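# Move steel blocks from black plate into bin

## Task

Transfer every steel block sitting on the black plate into the bin; a scraper and a dustpan on the table may be used, but a block left resting in the dustpan is not counted as delivered, and a block that rolls off the table does not by itself fail the job but is counted as not delivered.

## Robot and tools

Robot: two arms, left_arm (on the +y side) with a five-finger left hand and right_arm (on the -y side) with a five-finger right hand. Bases in the scene frame: left_arm (+0.042, +0.371, +0.031) m, right_arm (-0.042, -0.265, +0.011) m, both yawed almost zero. A post stands behind the arms. Loose objects may get an occasional brief nudge.

Frames: the scene frame has its origin at table-top height between the arms, +x out over the table, +z up, +y toward left_arm. Reported positions (metres) and quaternions (wxyz) are in this frame. Pose offsets you send are expressed in each arm's current Hand target axes. The hand point sits 0.05 m in front of the palm and 0.15 m out from the wrist face. Its +z runs along the straight fingers, +y points out of the palm, +x runs across the palm away from the thumb on the right hand and toward the thumb on the left hand. Straight fingertips extend 0.06-0.07 m past the point, 0.06 m behind it along -y. A wrist bracket on the little-finger side can strike things.

Row layout (28 numbers, each in [-1, 1]): left dx, dy, dz, rx, ry, rz; left thumb_turn, thumb_bend, index, middle, ring, little; left force_limit, speed; then the same 14 for the right arm. Pose numbers are offsets from the arm's Hand target at the start of the action, not absolute poses; 1.0 equals 0.6 m or 180 degrees, and rx, ry, rz form one rotation vector. Zero on all six pose numbers asks nothing new of that arm. Finger numbers are absolute motor targets: -1 open/straight, +1 closed (thumb_turn +1 puts the thumb opposite the fingers). force_limit maps -1..+1 to roughly 0..10 N at the fingertip (0..15 N for the two thumb motors). speed rises from near zero at -1 to full at +0.48 and above; full travel takes 0.49 s. For a soft grip close at speed -0.94 or below. There is no 'unchanged' code: repeat the eight hand numbers last carried out for that hand, or, if none yet, its hand_measured six plus hand_force_limit and hand_speed. A thumb-forward grip fits objects about 0.035-0.065 m thick, a handle down to 0.025 m; thumb tip and index pad can pinch light items up to about 0.08 m.

execute_actions: argument actions is a list of actions; each action is a list of 1 to 15 rows, one row per 1/30 s step; a short action keeps its last row until step 15. Every row in an action is measured from that action's start pose, and each new action starts from the current Hand target, so repeating an offset moves again. Optional cameras: list of names, ["all"], or []; images come by default only when actions is empty.

move: target is one 28-number row or a list of up to 15 rows; every row's offsets count from the same starting Hand targets, not from the previous row. speed is path top speed in m/s (0.002 to 4.3, default 0.25; turns up to twice that in rad/s), one value or one per target. blend (m) rounds corners between list targets; 0 stops at each. Paths are straight, ignore obstacles, end together and are capped at 10 s total. blocking=false returns after about 0.5 s while motion continues. The result adds a move: line such as done, off_target, moving, held or fault, plus limits (paced = pose clipped, held = steps withheld).

wait: seconds 0 to 3600; sends nothing new, returns early if a running move ends. stop: brakes a running move. zoom_image: camera (cam_high, cam_low, cam_left_wrist, cam_right_wrist) and region [x0, y0, x1, y1] in pixels, at most 504 by 504, from that camera's newest image. show_instructions: shows reference pages. finished_scene: optional scene 1; ends irrevocably.

Cameras: cam_high 896x504, cam_low 896x504, cam_left_wrist 672x504, cam_right_wrist 672x504 (fisheye). Calibration matrices map scene coordinates to each camera.

Reading results: Hand target is the last commanded pose after clipping; later offsets start from it. Arms often settle 1-3 cm (sometimes 5 cm) short, usually low, without touching anything; sending another call re-requests the target, or send the remaining gap as an offset. Commanded orientation is limited to within 40 degrees of the measured one each step, and small turns can shift the hand point noticeably. hand_measured, hand_stopped_by (moving, target, force, stalled, fault) and hand_load_n follow the same six-motor order as the row. A dropping load toward 0 means a lost grip. To squeeze harder, raise force_limit and send a more-closed target than hand_measured; to loosen, send a more-open one. Joint torques are raw drive outputs with offsets and noise. MOTOR HOT warns of heating; at 100 °C that arm goes limp for 30-60 s or more.

Joint ranges (rad): waist ±2.880, shoulder 0 to 3.142, elbow 0 to 3.019, wrist pitch -1.693 to 1.571, wrist yaw ±1.571, wrist roll ±2.094.

Avoid: dropping or releasing moving parts, even small drops; fast contact or pushing far past a surface; striking fixed or heavy items; anything leaving the table; overloading fingers; holding loads or stretched poses long (heat); hands or fingers meeting between arms, which can end the scene. To release a press against something, command back past the hand point. Keep motions smooth.

Each tool is called after "Request:" as name(argument=value, ...), one argument or row to a line, values as JSON.

Reference images:

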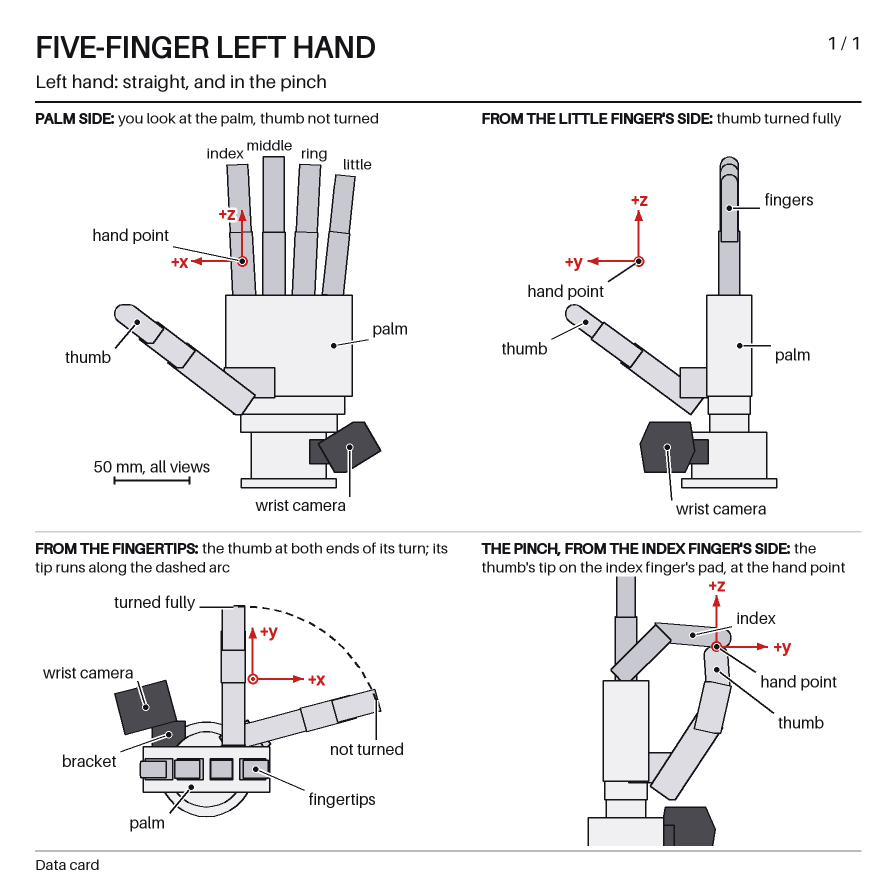

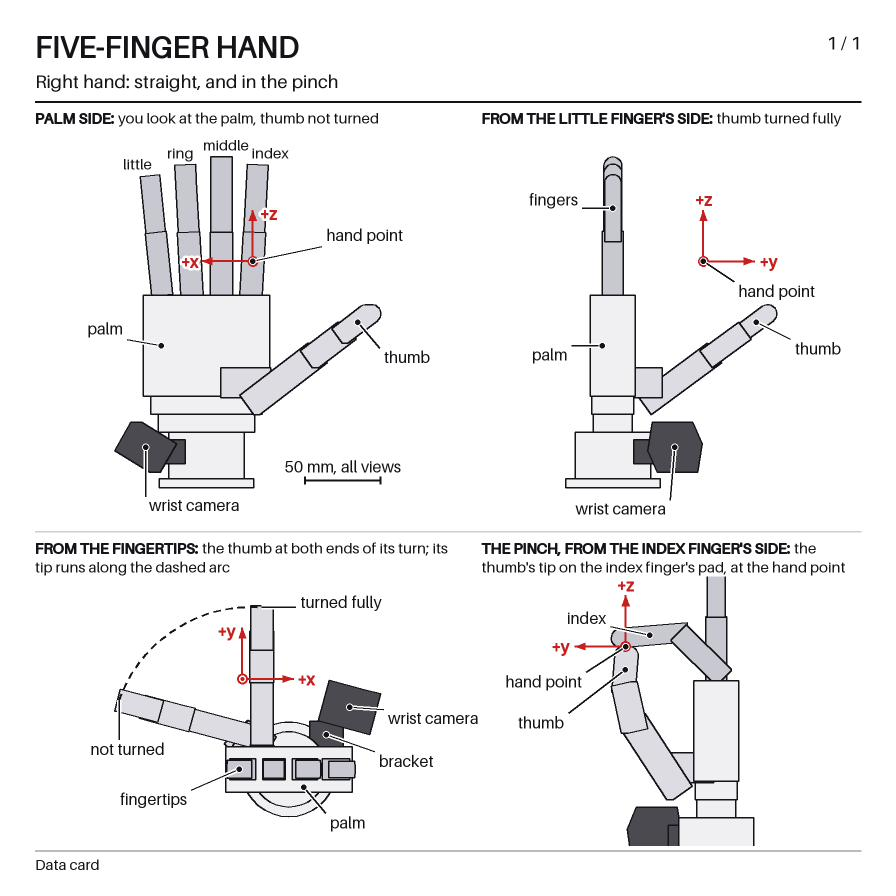

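## Session

Request:
execute_actions(
  actions=[],
)

Scene clock: 0.00 s.
left_arm: end_effector_position=(+0.4079, +0.2251, +0.2950) hand_measured=(-1.000, -1.000, -1.000, -1.000, -1.000, -1.000) hand_load_n=(+0.5, +0.0, +0.0, +0.0, +0.0, +0.0) hand_stopped_by=(target, target, target, target, target, target) hand_force_limit=0.00 hand_speed=-0.80 end_effector_quat_wxyz=(+0.375, -0.138, +0.912, +0.089) | right_arm: end_effector_position=(+0.0439, +0.0610, +0.2674) hand_measured=(-1.000, -1.000, -1.000, -1.000, -1.000, -1.000) hand_load_n=(+0.0, +0.0, +0.5, +0.0, +0.0, +0.5) hand_stopped_by=(target, target, target, target, target, target) hand_force_limit=0.00 hand_speed=-0.80 end_effector_quat_wxyz=(-0.040, -0.541, +0.692, +0.476)
Joint positions: left_arm=[-0.711 1.237 1.174 -1.087 -0.691 0.695] | right_arm=[0.686 1.18 0.839 -1.331 -0.993 0.871]
Joint velocities: within noise
Joint torques (N m): no reading
Heat: left arm: hottest waist 32 °C; right arm: hottest wrist pitch 29 °C.
Hand target: left_arm +0.4156, +0.2230, +0.3104; +0.389, -0.146, +0.906, +0.078 | right_arm +0.0474, +0.0661, +0.2802; -0.023, -0.549, +0.685, +0.479

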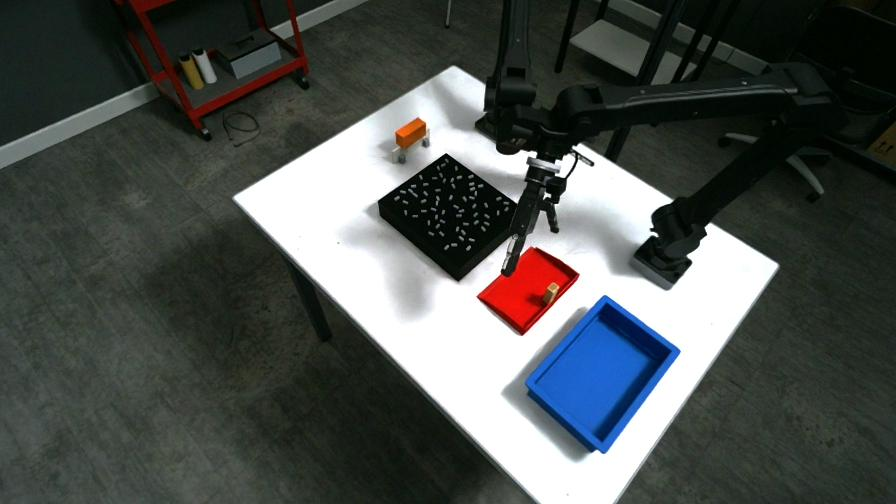

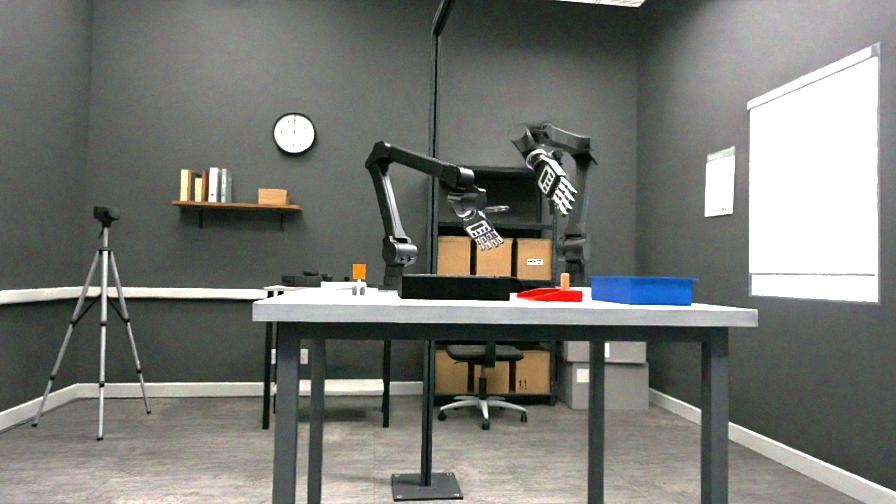

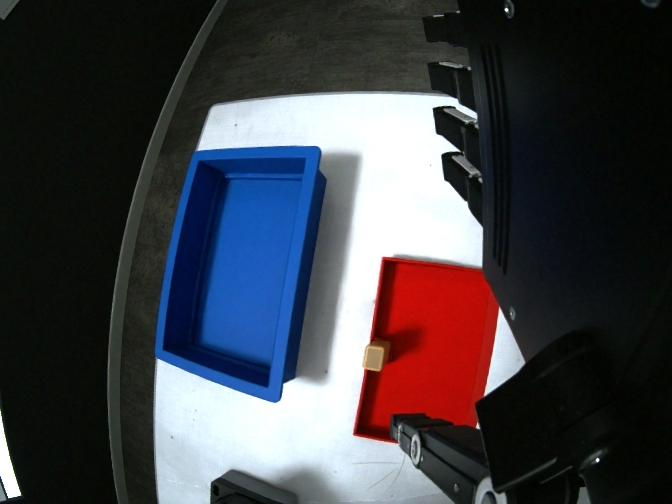

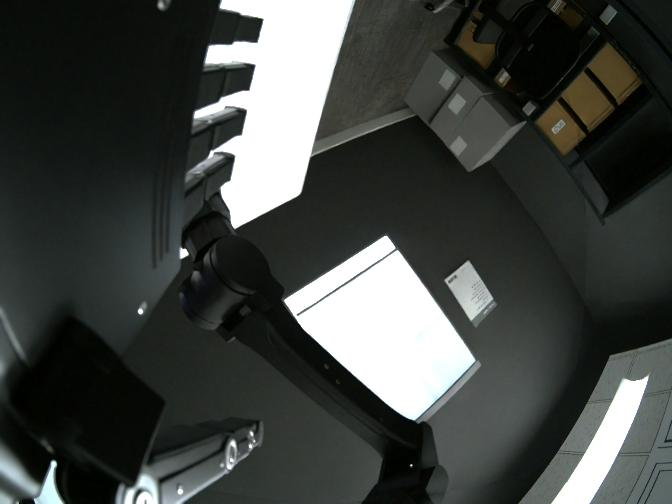

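Request:
zoom_image(
  camera="cam_high",
  region=[360, 100, 560, 290],
)

Request:
zoom_image(
  camera="cam_high",
  region=[380, 80, 480, 180],
)

Request:
zoom_image(
  camera="cam_high",
  region=[460, 230, 700, 470],
)

Request:
zoom_image(
  camera="cam_low",
  region=[340, 240, 720, 330],
)

Scaled by 2.520.

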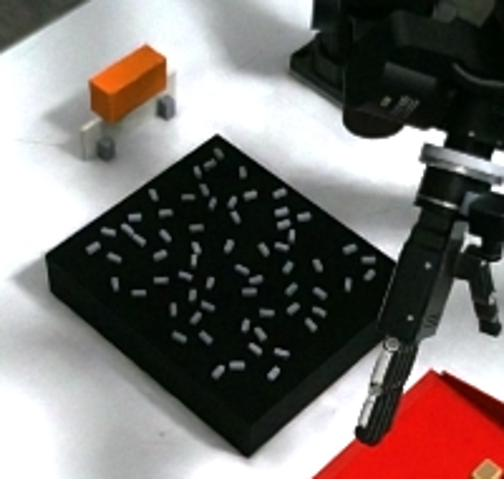

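Scaled by 5.040.

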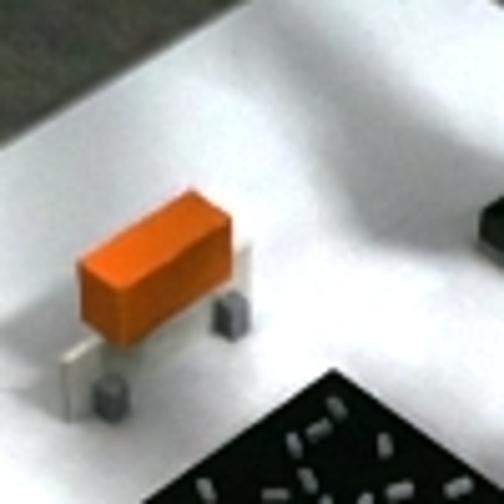

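Scaled by 2.100.

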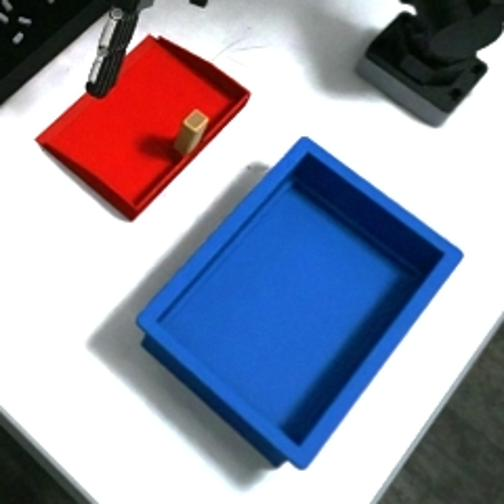

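Scaled by 1.326.

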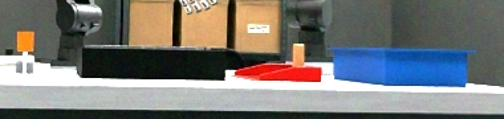

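Request:
zoom_image(
  camera="cam_low",
  region=[390, 260, 550, 310],
)

Request:
zoom_image(
  camera="cam_low",
  region=[550, 260, 710, 310],
)

Request:
zoom_image(
  camera="cam_low",
  region=[300, 255, 420, 305],
)

Request:
zoom_image(
  camera="cam_left_wrist",
  region=[150, 130, 520, 450],
)

Scaled by 3.150.

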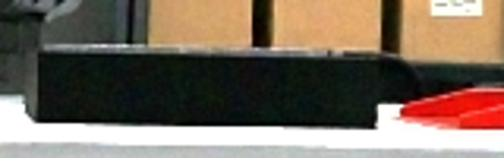

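Scaled by 3.150.

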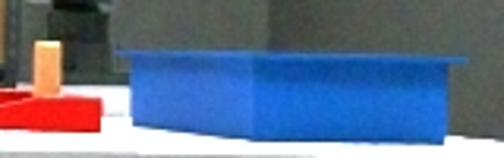

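Scaled by 4.200.

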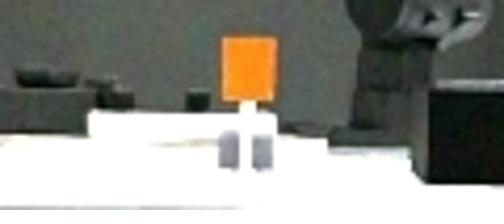

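Scaled by 1.362 from the camera's image (finer frame: 960x720).

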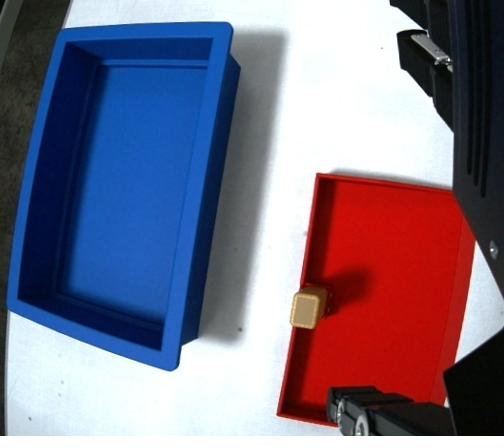

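Request:
move(
  target=[0,0,0,0,0,0,-1,-1,-1,-1,-1,-1,0,-0.8,0.441,-0.2195,-0.5885,0.341,-0.0164,0.3914,1,-1,-1,-1,-1,-1,0,0],
  cameras=["all"],
)

Scene clock: 150.57 s.
left_arm: end_effector_position=(+0.4079, +0.2251, +0.2950) hand_measured=(-1.000, -1.000, -1.000, -1.000, -1.000, -1.000) hand_load_n=(+0.0, +0.0, +0.0, +0.0, +0.0, +0.0) hand_stopped_by=(target, target, target, target, target, target) hand_force_limit=0.00 hand_speed=-0.80 end_effector_quat_wxyz=(+0.375, -0.138, +0.912, +0.089) | right_arm: end_effector_position=(+0.2190, -0.3420, +0.2333) hand_measured=(+1.000, -1.000, -1.000, -1.000, -1.000, -1.000) hand_load_n=(+0.0, +0.0, +0.0, +0.0, +0.0, +0.0) hand_stopped_by=(target, target, target, target, target, target) hand_force_limit=0.00 hand_speed=0.00 end_effector_quat_wxyz=(-0.028, -0.014, +0.999, +0.016)
Joint positions: left_arm=[-0.711 1.237 1.174 -1.087 -0.691 0.695] | right_arm=[-0.53 1.086 1.066 -1.615 0.002 1.01]
Joint torques (N m): left_arm=[0.91 -7.41 13.61 0.99 -0.48 0.11] | right_arm=[-1.67 -1.96 10.44 0.35 0.16 0.15]
Heat: left arm: hottest elbow 36 °C; right arm: hottest elbow 34 °C.
Hand target: left_arm +0.4156, +0.2230, +0.3104; +0.389, -0.146, +0.906, +0.078 | right_arm +0.2355, -0.3531, +0.2505; -0.001, -0.001, +1.000, +0.001
Off the commanded pose: left_arm 0.017 m, 2 deg | right_arm 0.026 m, 4 deg.
move: off_target (right_arm)
cam_right_wrist: T_world_to_cam=[[-0.31282, 0.94962, 0.01905, 0.38885], [0.8413, 0.26771, 0.46962, -0.20414], [0.44086, 0.16293, -0.88266, 0.28025]] pos_world=[0.16983, -0.36027, 0.33583]

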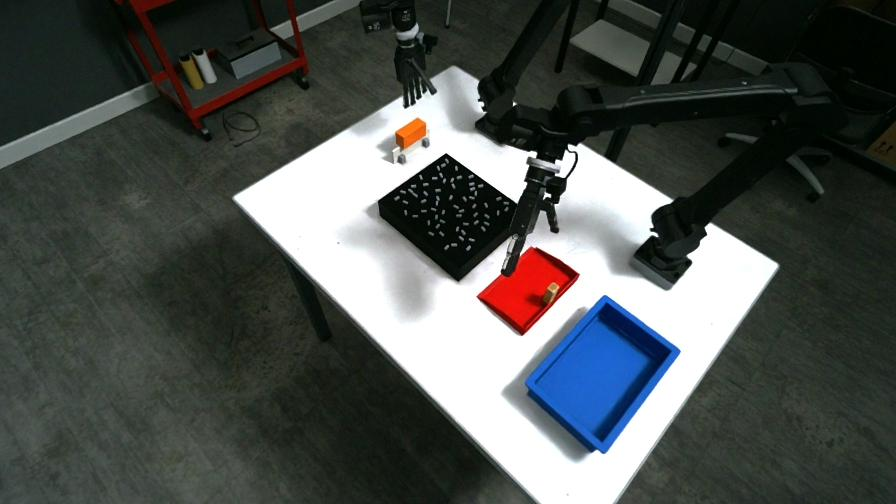

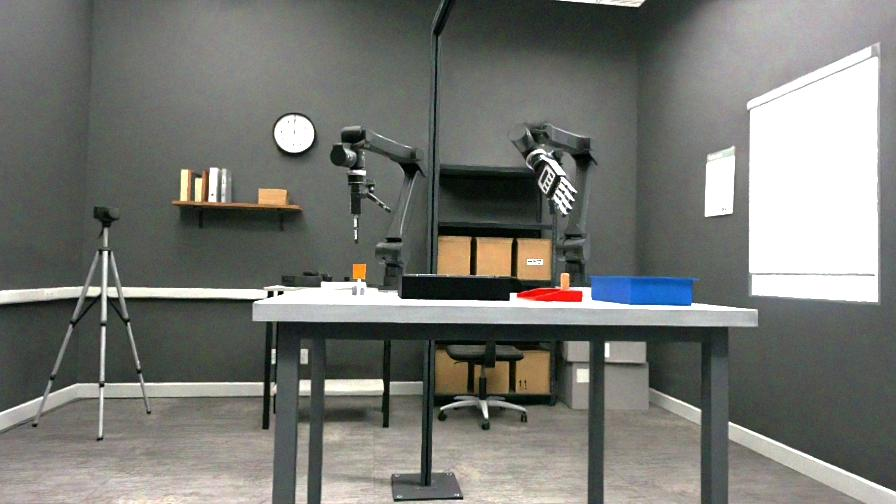

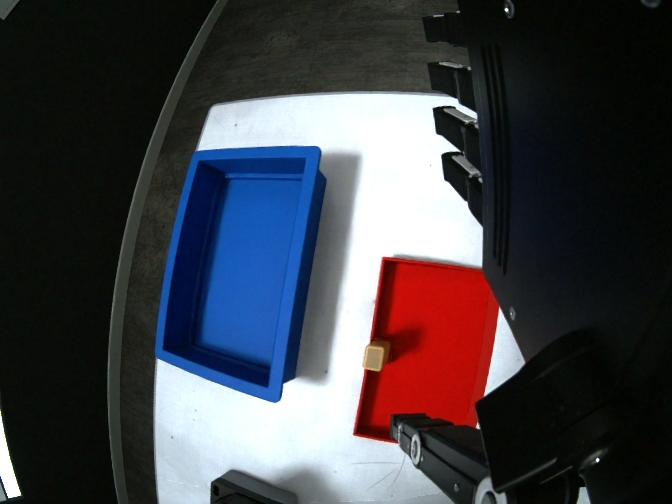

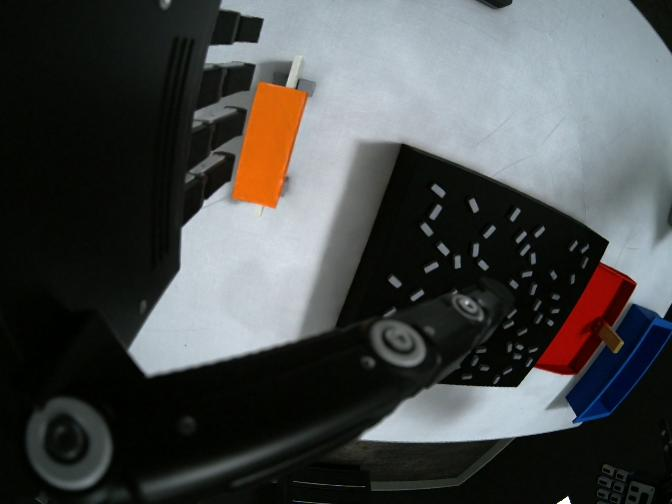

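Request:
zoom_image(
  camera="cam_right_wrist",
  region=[200, 30, 400, 230],
)

Request:
zoom_image(
  camera="cam_right_wrist",
  region=[340, 130, 672, 440],
)

Scaled by 2.520 from the camera's image (finer frame: 960x720).

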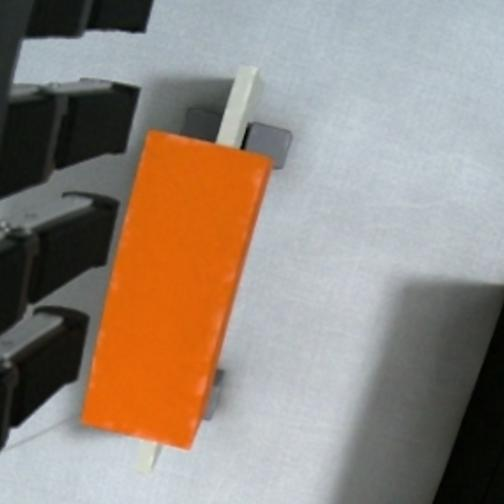

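Scaled by 1.518 from the camera's image (finer frame: 960x720).

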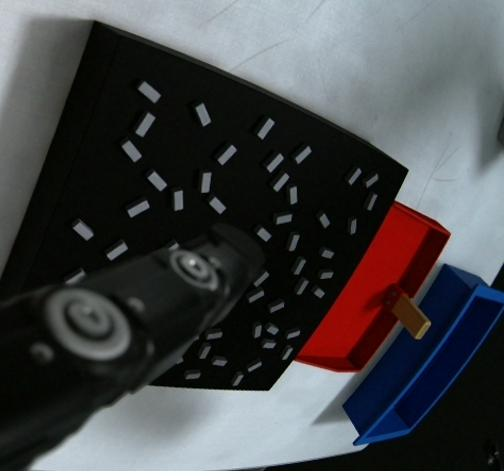

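Request:
move(
  target=[0,0,0,0,0,0,-1,-1,-1,-1,-1,-1,0,-0.8,-0.043,-0.06,0.106,0,0,0,1,-1,-1,-1,-1,-1,0,0],
  speed=0.15,
  cameras=["cam_high","cam_low","cam_right_wrist"],
)

Scene clock: 175.57 s.
left_arm: end_effector_position=(+0.4079, +0.2251, +0.2950) hand_measured=(-1.000, -1.000, -1.000, -1.000, -1.000, -1.000) hand_load_n=(+0.0, +0.0, +0.0, +0.0, +0.0, +0.0) hand_stopped_by=(target, target, target, target, target, target) hand_force_limit=0.00 hand_speed=-0.80 end_effector_quat_wxyz=(+0.375, -0.138, +0.912, +0.089) | right_arm: end_effector_position=(+0.2551, -0.3834, +0.1813) hand_measured=(+1.000, -1.000, -1.000, -1.000, -1.000, -1.000) hand_load_n=(+0.0, +0.0, +0.0, +0.0, +0.0, +0.0) hand_stopped_by=(target, target, target, target, target, target) hand_force_limit=0.00 hand_speed=0.00 end_effector_quat_wxyz=(-0.016, +0.007, +1.000, +0.008)
Joint positions: left_arm=[-0.711 1.237 1.174 -1.087 -0.691 0.695] | right_arm=[-0.584 1.216 1.03 -1.418 0.004 0.997]
Joint torques (N m): left_arm=[0.62 -7.53 13.61 1.06 -0.47 0.09] | right_arm=[-1.73 -3.66 7.58 0.43 0.12 -0.11]
Heat: left arm: hottest elbow 36 °C; right arm: hottest elbow 38 °C.
Hand target: left_arm +0.4156, +0.2230, +0.3104; +0.389, -0.146, +0.906, +0.078 | right_arm +0.2612, -0.3890, +0.1869; -0.001, -0.001, +1.000, +0.001
Off the commanded pose: left_arm 0.017 m, 2 deg | right_arm 0.010 m, 2 deg.
move: done
cam_right_wrist: T_world_to_cam=[[-0.27353, 0.96186, -0.00359, 0.43933], [0.84025, 0.24076, 0.48581, -0.21197], [0.46815, 0.12987, -0.87405, 0.20385]] pos_world=[0.20284, -0.39801, 0.28273]

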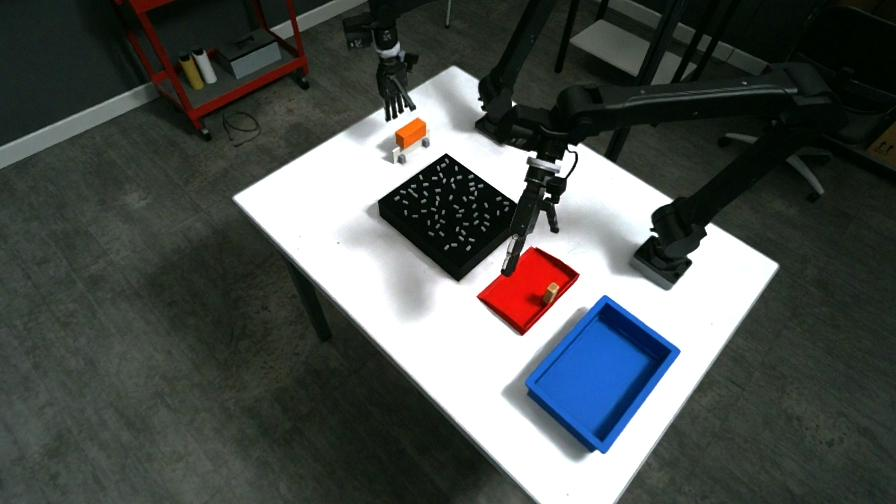

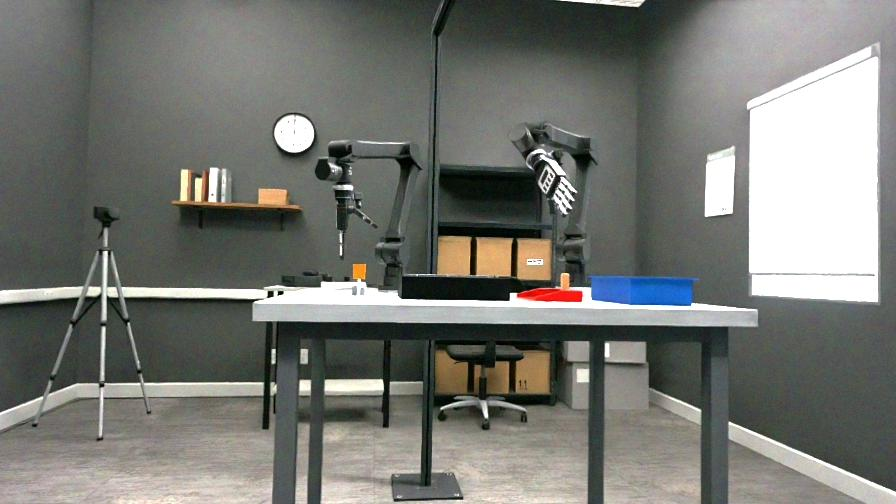

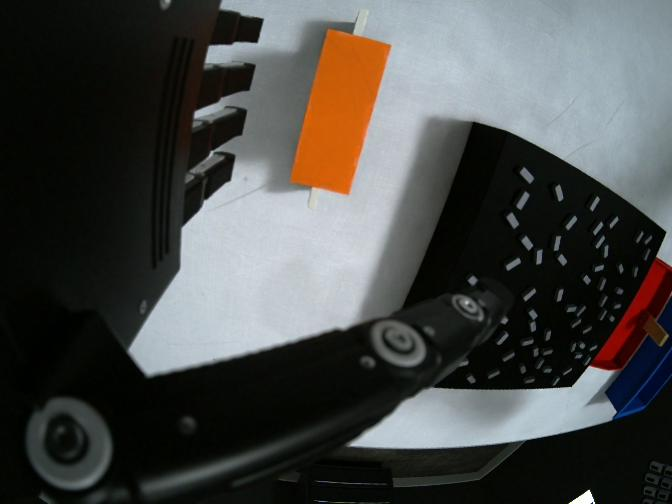

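Request:
move(
  target=[0,0,0,0,0,0,-1,-1,-1,-1,-1,-1,0,-0.8,0.0237,0.014,0.1355,0,0,0,1,-1,-1,-1,-1,-1,0,0],
  speed=0.12,
  cameras=["cam_high","cam_low","cam_right_wrist"],
)

Scene clock: 186.93 s.
left_arm: end_effector_position=(+0.4079, +0.2251, +0.2950) hand_measured=(-1.000, -1.000, -1.000, -1.000, -1.000, -1.000) hand_load_n=(+0.0, +0.0, +0.0, +0.0, +0.0, +0.0) hand_stopped_by=(target, target, target, target, target, target) hand_force_limit=0.00 hand_speed=-0.80 end_effector_quat_wxyz=(+0.375, -0.138, +0.912, +0.089) | right_arm: end_effector_position=(+0.2407, -0.3739, +0.1018) hand_measured=(+1.000, -1.000, -1.000, -1.000, -1.000, -1.000) hand_load_n=(+0.0, +0.0, +0.0, +0.0, +0.0, +0.0) hand_stopped_by=(target, target, target, target, target, target) hand_force_limit=0.00 hand_speed=0.00 end_effector_quat_wxyz=(-0.014, +0.005, +1.000, +0.007)
Joint positions: left_arm=[-0.711 1.237 1.174 -1.087 -0.691 0.695] | right_arm=[-0.584 1.233 0.826 -1.193 0.004 0.994]
Joint torques (N m): left_arm=[0.85 -7.47 13.65 1.05 -0.46 0.09] | right_arm=[-1.96 -3.19 6.91 0.42 0.11 -0.1]
Heat: left arm: hottest elbow 36 °C; right arm: hottest elbow 37 °C.
Hand target: left_arm +0.4156, +0.2230, +0.3104; +0.389, -0.146, +0.906, +0.078 | right_arm +0.2469, -0.3805, +0.1056; -0.001, -0.001, +1.000, +0.001
Off the commanded pose: left_arm 0.017 m, 2 deg | right_arm 0.010 m, 2 deg.
move: done
cam_right_wrist: T_world_to_cam=[[-0.27642, 0.96101, -0.00695, 0.42658], [0.83765, 0.24447, 0.48845, -0.16188], [0.4711, 0.12919, -0.87257, 0.13878]] pos_world=[0.18813, -0.38831, 0.20313]

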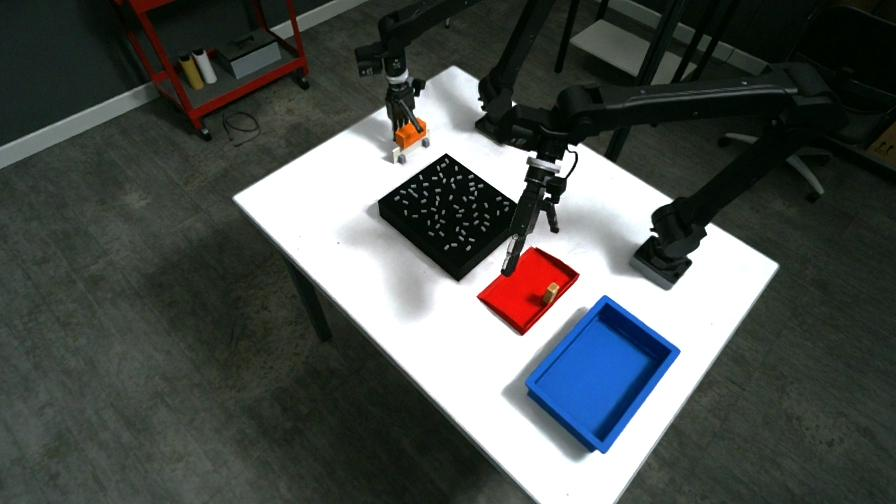

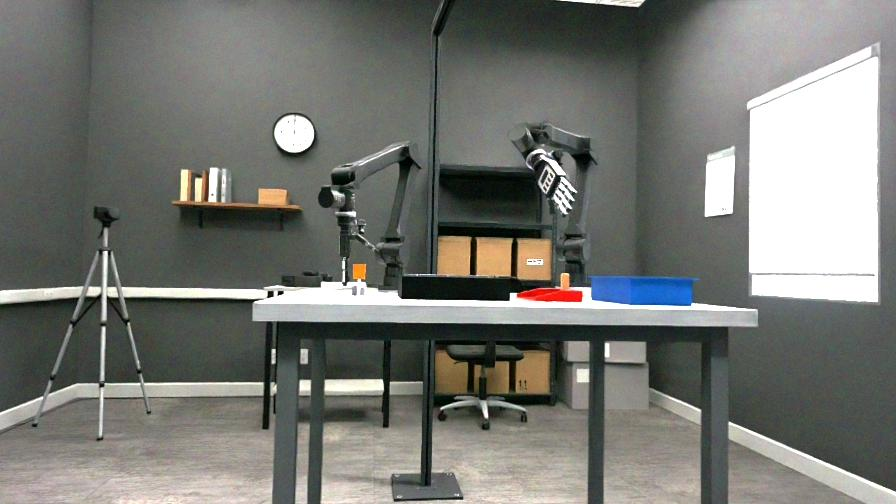

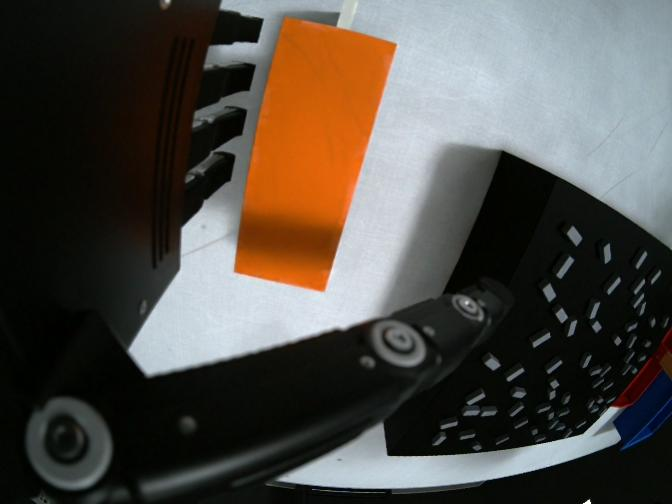

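Request:
move(
  target=[0,0,0,0,0,0,-1,-1,-1,-1,-1,-1,0,-0.8,0,0.010,0.047,0,0,0,1,-1,-1,-1,-1,-1,0,0],
  speed=0.08,
  cameras=["cam_low","cam_right_wrist"],
)

Scene clock: 192.70 s.
left_arm: end_effector_position=(+0.4079, +0.2251, +0.2950) hand_measured=(-1.000, -1.000, -1.000, -1.000, -1.000, -1.000) hand_load_n=(+0.0, +0.0, +0.0, +0.0, +0.0, +0.0) hand_stopped_by=(target, target, target, target, target, target) hand_force_limit=0.00 hand_speed=-0.80 end_effector_quat_wxyz=(+0.375, -0.138, +0.912, +0.089) | right_arm: end_effector_position=(+0.2372, -0.3724, +0.0756) hand_measured=(+1.000, -1.000, -1.000, -1.000, -1.000, -1.000) hand_load_n=(+0.0, +0.0, +0.0, +0.0, +0.0, +0.0) hand_stopped_by=(target, target, target, target, target, target) hand_force_limit=0.00 hand_speed=0.00 end_effector_quat_wxyz=(-0.014, +0.006, +1.000, +0.006)
Joint positions: left_arm=[-0.711 1.237 1.174 -1.087 -0.691 0.695] | right_arm=[-0.586 1.258 0.77 -1.113 0.005 0.994]
Joint torques (N m): left_arm=[0.67 -7.47 13.61 1.02 -0.48 0.08] | right_arm=[-0.56 -2.96 6.46 0.65 0.07 0.05]
Heat: left arm: hottest elbow 36 °C; right arm: hottest elbow 37 °C.
Hand target: left_arm +0.4156, +0.2230, +0.3104; +0.389, -0.146, +0.906, +0.078 | right_arm +0.2468, -0.3745, +0.0774; -0.001, -0.001, +1.000, +0.001
Off the commanded pose: left_arm 0.017 m, 2 deg | right_arm 0.010 m, 2 deg.
move: done
cam_right_wrist: T_world_to_cam=[[-0.27497, 0.96142, -0.00805, 0.42398], [0.83839, 0.24387, 0.48747, -0.14679], [0.47062, 0.12729, -0.8731, 0.1169]] pos_world=[0.18464, -0.3867, 0.17703]

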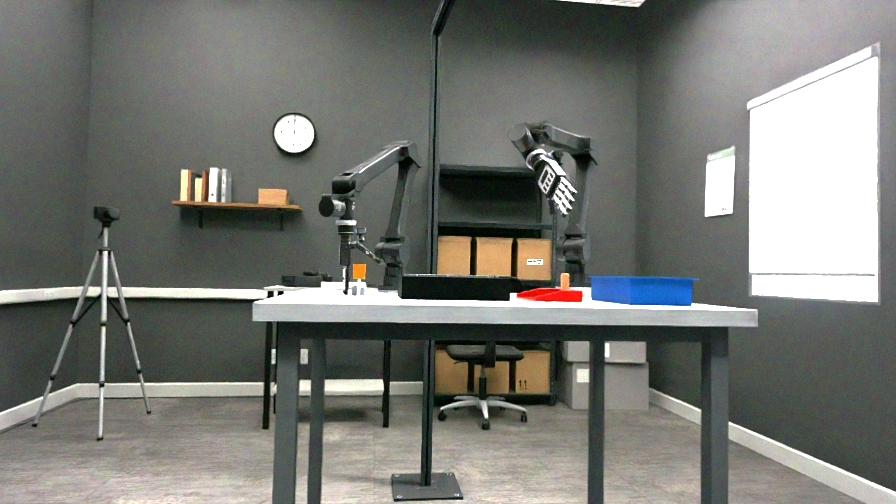

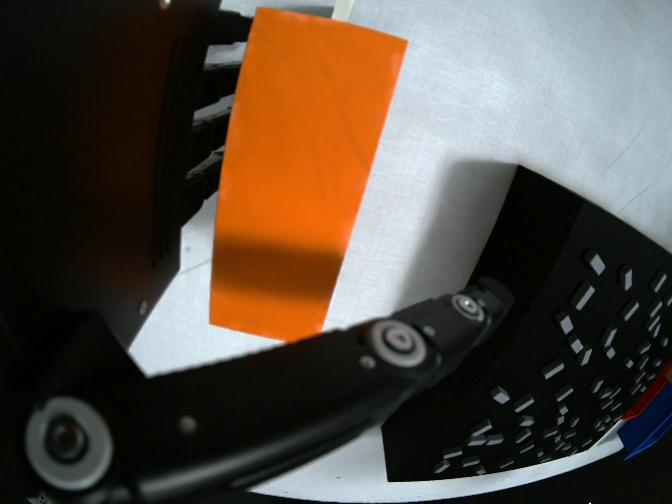

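Request:
move(
  target=[0,0,0,0,0,0,-1,-1,-1,-1,-1,-1,0,-0.8,0,0,0,0,0,0,1,0.5,0.2,0.2,0.2,0.2,-0.5,-0.85],
  speed=0.08,
  cameras=["cam_low","cam_right_wrist"],
)

Scene clock: 202.23 s.
left_arm: end_effector_position=(+0.4079, +0.2251, +0.2950) hand_measured=(-1.000, -1.000, -1.000, -1.000, -1.000, -1.000) hand_load_n=(+0.0, +0.0, +0.0, +0.0, +0.0, +0.0) hand_stopped_by=(target, target, target, target, target, target) hand_force_limit=0.00 hand_speed=-0.80 end_effector_quat_wxyz=(+0.375, -0.138, +0.912, +0.089) | right_arm: end_effector_position=(+0.2394, -0.3750, +0.0747) hand_measured=(+1.000, -0.250, -0.460, -0.544, -0.502, -1.000) hand_load_n=(+0.0, +3.5, +6.0, +0.0, +0.0, +0.0) hand_stopped_by=(target, force, force, force, force, fault) hand_force_limit=-0.50 hand_speed=-0.85 end_effector_quat_wxyz=(-0.011, +0.006, +1.000, +0.001)
Joint positions: left_arm=[-0.711 1.237 1.174 -1.087 -0.691 0.695] | right_arm=[-0.586 1.259 0.77 -1.101 0.01 0.994]
Joint torques (N m): left_arm=[0.85 -7.47 13.57 1.02 -0.48 0.07] | right_arm=[-0.56 -3.08 6.45 0.34 -0.11 0.05]
Heat: left arm: hottest elbow 36 °C; right arm: hottest elbow 36 °C.
Hand target: left_arm +0.4156, +0.2230, +0.3104; +0.389, -0.146, +0.906, +0.078 | right_arm +0.2468, -0.3745, +0.0774; -0.001, -0.001, +1.000, +0.001
Off the commanded pose: left_arm 0.017 m, 2 deg | right_arm 0.008 m, 1 deg.
move: done
cam_right_wrist: T_world_to_cam=[[-0.27501, 0.96125, -0.01917, 0.42769], [0.83529, 0.24875, 0.49032, -0.14517], [0.47609, 0.11883, -0.87133, 0.11082]] pos_world=[0.18612, -0.38818, 0.17594]

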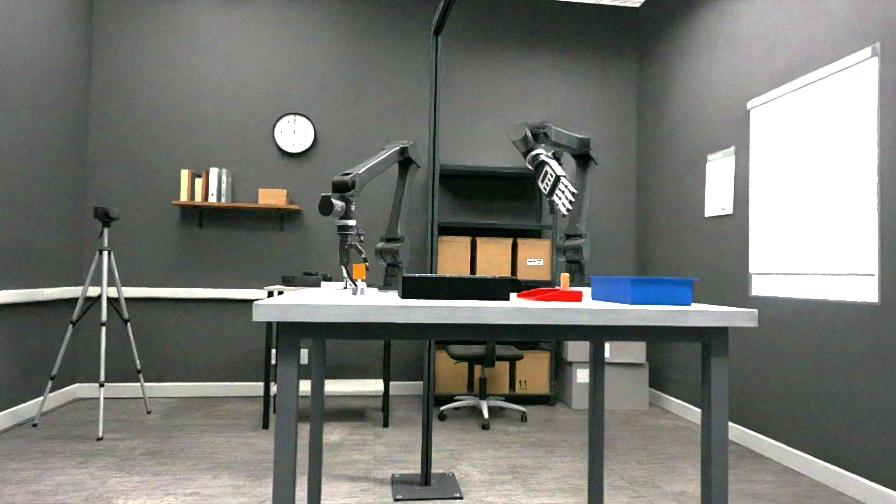

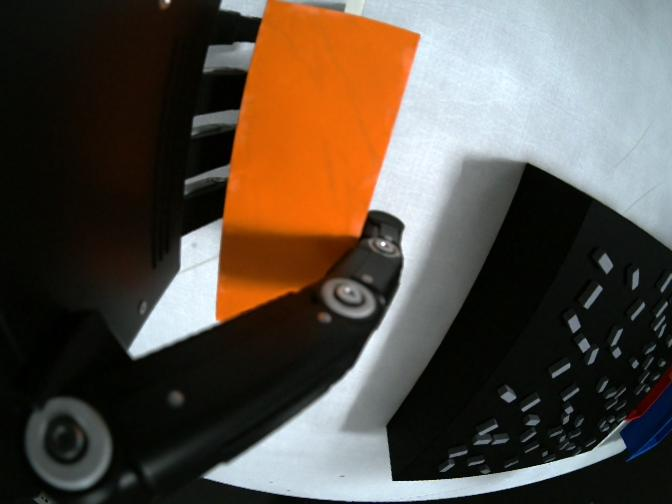

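Request:
move(
  target=[0,0,0,0,0,0,-1,-1,-1,-1,-1,-1,0,-0.8,0,0,0,0,0,0,1,0.7,0.4,0.4,0.4,0.2,0.2,-0.85],
  speed=0.08,
  cameras=["cam_low","cam_right_wrist"],
)

Scene clock: 206.40 s.
left_arm: end_effector_position=(+0.4079, +0.2251, +0.2950) hand_measured=(-1.000, -1.000, -1.000, -1.000, -1.000, -1.000) hand_load_n=(+0.0, +0.0, +0.0, -0.5, +0.0, +0.0) hand_stopped_by=(target, target, target, target, target, target) hand_force_limit=0.00 hand_speed=-0.80 end_effector_quat_wxyz=(+0.375, -0.138, +0.912, +0.089) | right_arm: end_effector_position=(+0.2403, -0.3761, +0.0758) hand_measured=(+1.000, -0.148, -0.460, -0.492, -0.462, -1.000) hand_load_n=(-0.5, +10.0, +0.0, +7.5, +5.5, +0.0) hand_stopped_by=(target, force, force, force, force, fault) hand_force_limit=0.20 hand_speed=-0.85 end_effector_quat_wxyz=(-0.006, -0.001, +1.000, -0.003)
Joint positions: left_arm=[-0.711 1.237 1.174 -1.087 -0.691 0.695] | right_arm=[-0.586 1.255 0.77 -1.093 0.012 0.98]
Joint torques (N m): left_arm=[0.91 -7.3 13.59 1.03 -0.47 0.09] | right_arm=[-0.56 -2.78 6.52 0.29 -0.17 0.05]
Heat: left arm: hottest elbow 36 °C; right arm: hottest elbow 36 °C.
Hand target: left_arm +0.4156, +0.2230, +0.3104; +0.389, -0.146, +0.906, +0.078 | right_arm +0.2468, -0.3745, +0.0774; -0.001, -0.001, +1.000, +0.001
Off the commanded pose: left_arm 0.017 m, 2 deg | right_arm 0.007 m, 1 deg.
move: done
cam_right_wrist: T_world_to_cam=[[-0.28807, 0.95716, -0.02929, 0.43146], [0.82713, 0.26412, 0.49608, -0.13899], [0.48256, 0.11868, -0.86778, 0.10952]] pos_world=[0.18641, -0.38926, 0.17663]

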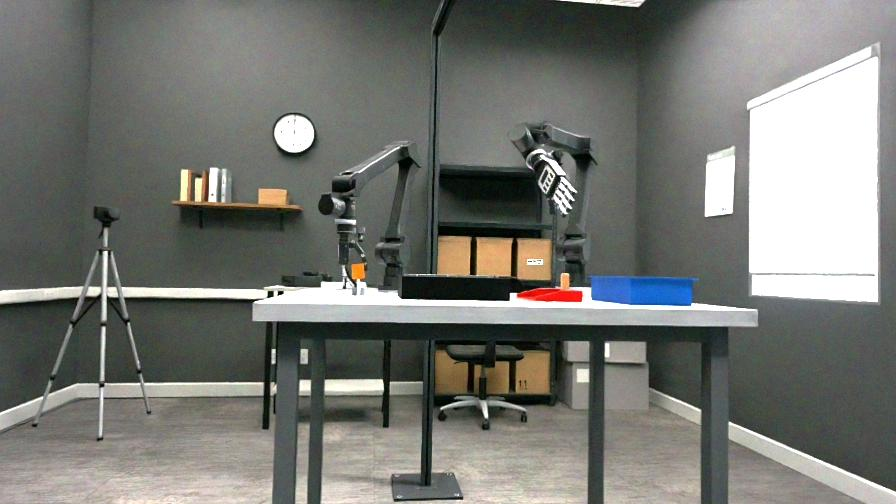

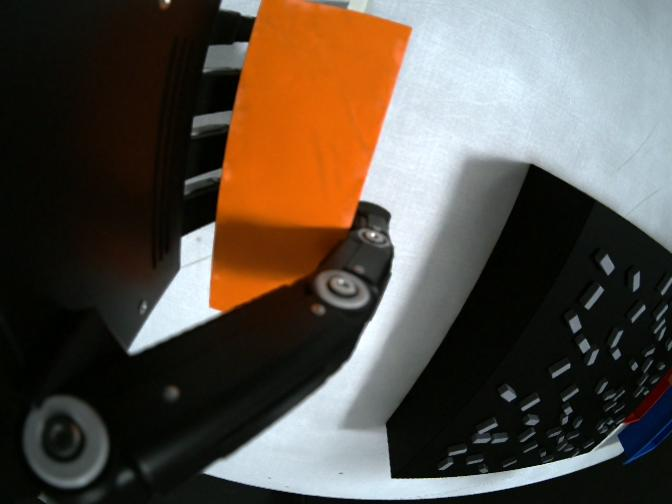

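Request:
move(
  target=[0,0,0,0,0,0,-1,-1,-1,-1,-1,-1,0,-0.8,0,0,0,0,0,0,1,0.7,0.5,0.4,0.4,0.2,0.2,-0.85],
  speed=0.08,
)

Request:
move(
  target=[0,0,0,0,0,0,-1,-1,-1,-1,-1,-1,0,-0.8,0,0,-0.15,0,0,0,1,0.7,0.5,0.4,0.4,0.2,0.2,-0.85],
  speed=0.1,
  cameras=["cam_high","cam_low","cam_right_wrist"],
)

Scene clock: 210.97 s.
left_arm: end_effector_position=(+0.4079, +0.2251, +0.2950) hand_measured=(-1.000, -1.000, -1.000, -1.000, -1.000, -1.000) hand_load_n=(+0.0, +0.0, +0.0, +0.0, +0.0, +0.0) hand_stopped_by=(target, target, target, target, target, target) hand_force_limit=0.00 hand_speed=-0.80 end_effector_quat_wxyz=(+0.375, -0.138, +0.912, +0.089) | right_arm: end_effector_position=(+0.2408, -0.3768, +0.0762) hand_measured=(+1.000, -0.148, -0.436, -0.492, -0.462, -1.000) hand_load_n=(-1.0, +11.0, +7.0, +4.5, +2.0, +0.0) hand_stopped_by=(target, force, force, force, force, fault) hand_force_limit=0.20 hand_speed=-0.85 end_effector_quat_wxyz=(-0.006, +0.000, +1.000, -0.004)
Joint positions: left_arm=[-0.711 1.237 1.174 -1.087 -0.691 0.695] | right_arm=[-0.586 1.255 0.772 -1.093 0.013 0.982]
Joint torques (N m): left_arm=[0.67 -7.47 13.65 1.07 -0.49 0.09] | right_arm=[-0.56 -2.73 6.45 0.29 -0.21 0.05]
Heat: left arm: hottest elbow 37 °C; right arm: hottest elbow 36 °C.
Hand target: left_arm +0.4156, +0.2230, +0.3104; +0.389, -0.146, +0.906, +0.078 | right_arm +0.2468, -0.3745, +0.0774; -0.001, -0.001, +1.000, +0.001
Off the commanded pose: left_arm 0.017 m, 2 deg | right_arm 0.007 m, 1 deg.
move: done

Scene clock: 212.67 s.
left_arm: end_effector_position=(+0.4079, +0.2251, +0.2950) hand_measured=(-1.000, -1.000, -1.000, -1.000, -1.000, -1.000) hand_load_n=(+0.0, +0.0, +0.0, +0.0, +0.0, +0.0) hand_stopped_by=(target, target, target, target, target, target) hand_force_limit=0.00 hand_speed=-0.80 end_effector_quat_wxyz=(+0.375, -0.138, +0.912, +0.089) | right_arm: end_effector_position=(+0.2320, -0.3672, +0.1442) hand_measured=(+1.000, -0.146, -0.434, -0.492, -0.462, -1.000) hand_load_n=(+0.5, +0.5, +0.5, +0.5, +0.0, +0.0) hand_stopped_by=(target, force, force, force, force, fault) hand_force_limit=0.20 hand_speed=-0.85 end_effector_quat_wxyz=(-0.029, +0.003, +0.999, +0.015)
Joint positions: left_arm=[-0.711 1.237 1.174 -1.087 -0.691 0.695] | right_arm=[-0.579 1.187 0.905 -1.354 0.007 0.994]
Joint torques (N m): left_arm=[0.56 -7.47 13.6 1.05 -0.47 0.08] | right_arm=[-0.56 -4.25 10.15 -0.39 -0.03 0.05]
Heat: left arm: hottest elbow 37 °C; right arm: hottest elbow 36 °C.
Hand target: left_arm +0.4156, +0.2230, +0.3104; +0.389, -0.146, +0.906, +0.078 | right_arm +0.2470, -0.3746, +0.1674; -0.001, -0.001, +1.000, +0.001
Off the commanded pose: left_arm 0.017 m, 2 deg | right_arm 0.029 m, 4 deg.
move: off_target (right_arm)
cam_right_wrist: T_world_to_cam=[[-0.28078, 0.9596, 0.0179, 0.41501], [0.85134, 0.24041, 0.46629, -0.17838], [0.44315, 0.14617, -0.88445, 0.19355]] pos_world=[0.18262, -0.38365, 0.24693]

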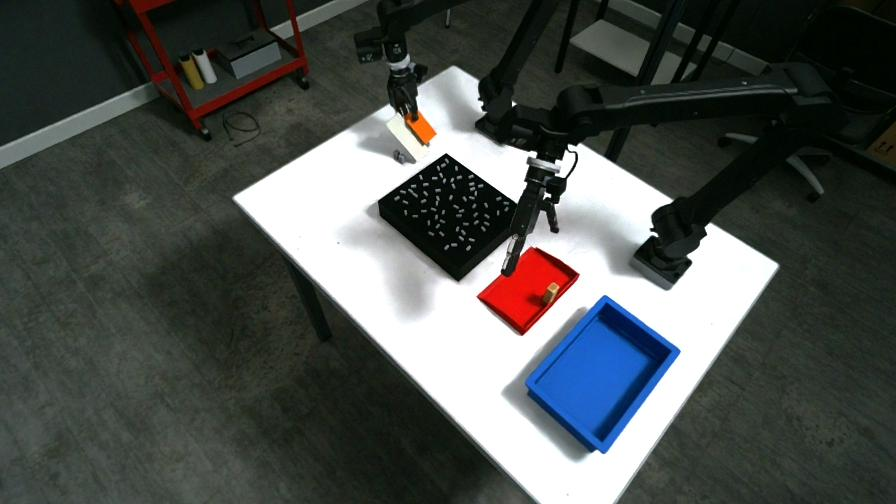

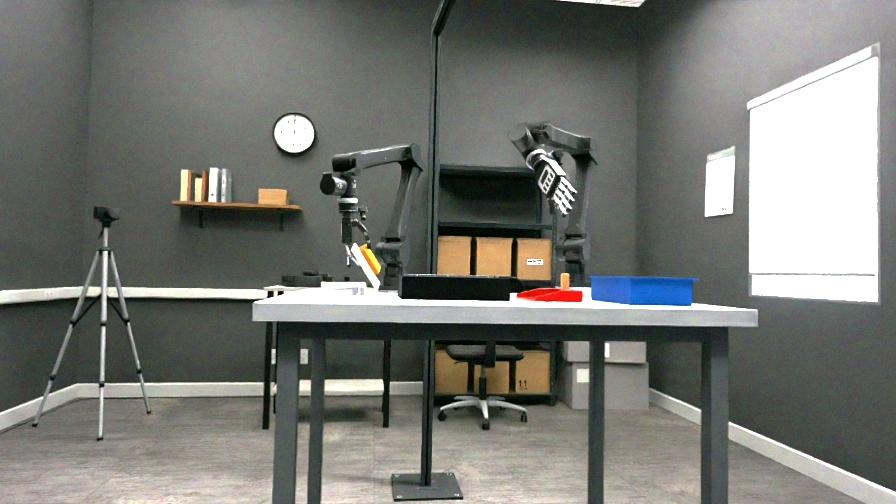

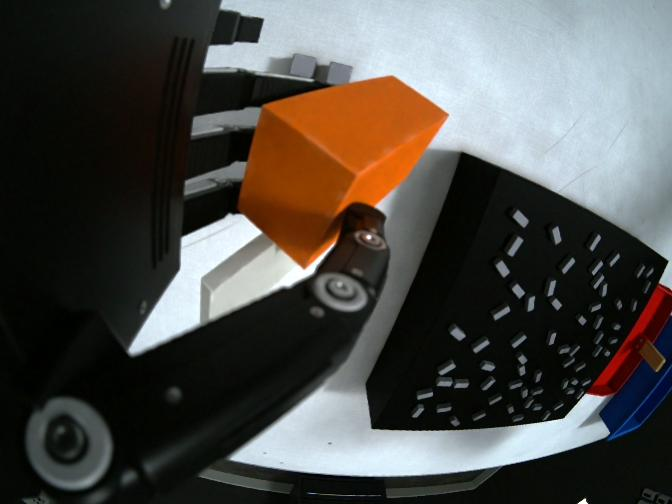

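Request:
zoom_image(
  camera="cam_high",
  region=[350, 60, 480, 180],
)

Request:
zoom_image(
  camera="cam_low",
  region=[310, 170, 430, 305],
)

Request:
zoom_image(
  camera="cam_right_wrist",
  region=[180, 0, 480, 340],
)

Scaled by 3.877.

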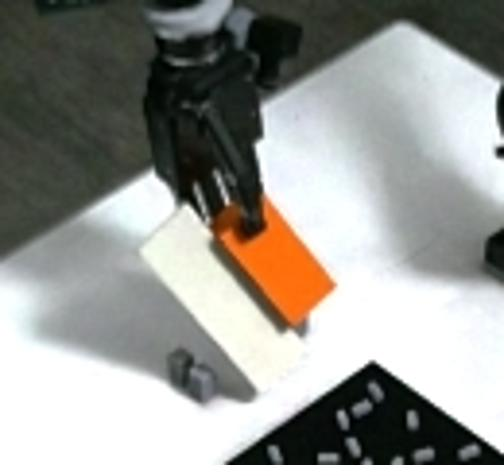

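Scaled by 3.733.

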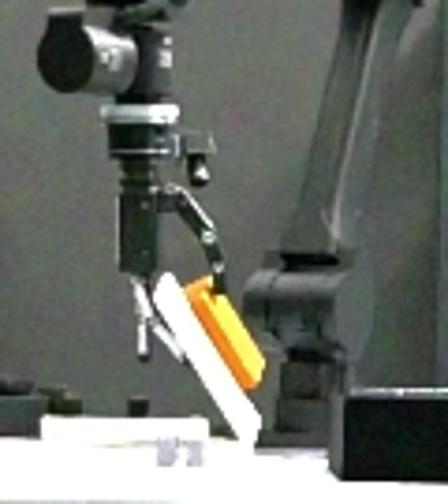

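Scaled by 1.482 from the camera's image (finer frame: 960x720).

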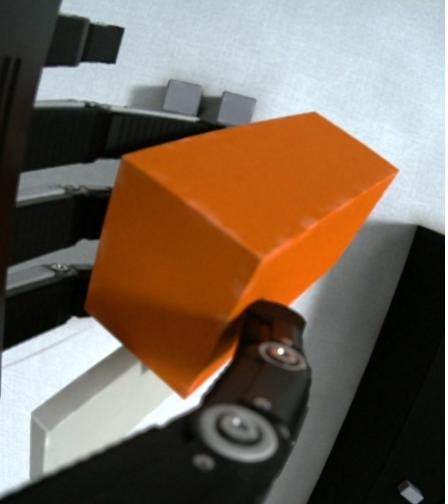

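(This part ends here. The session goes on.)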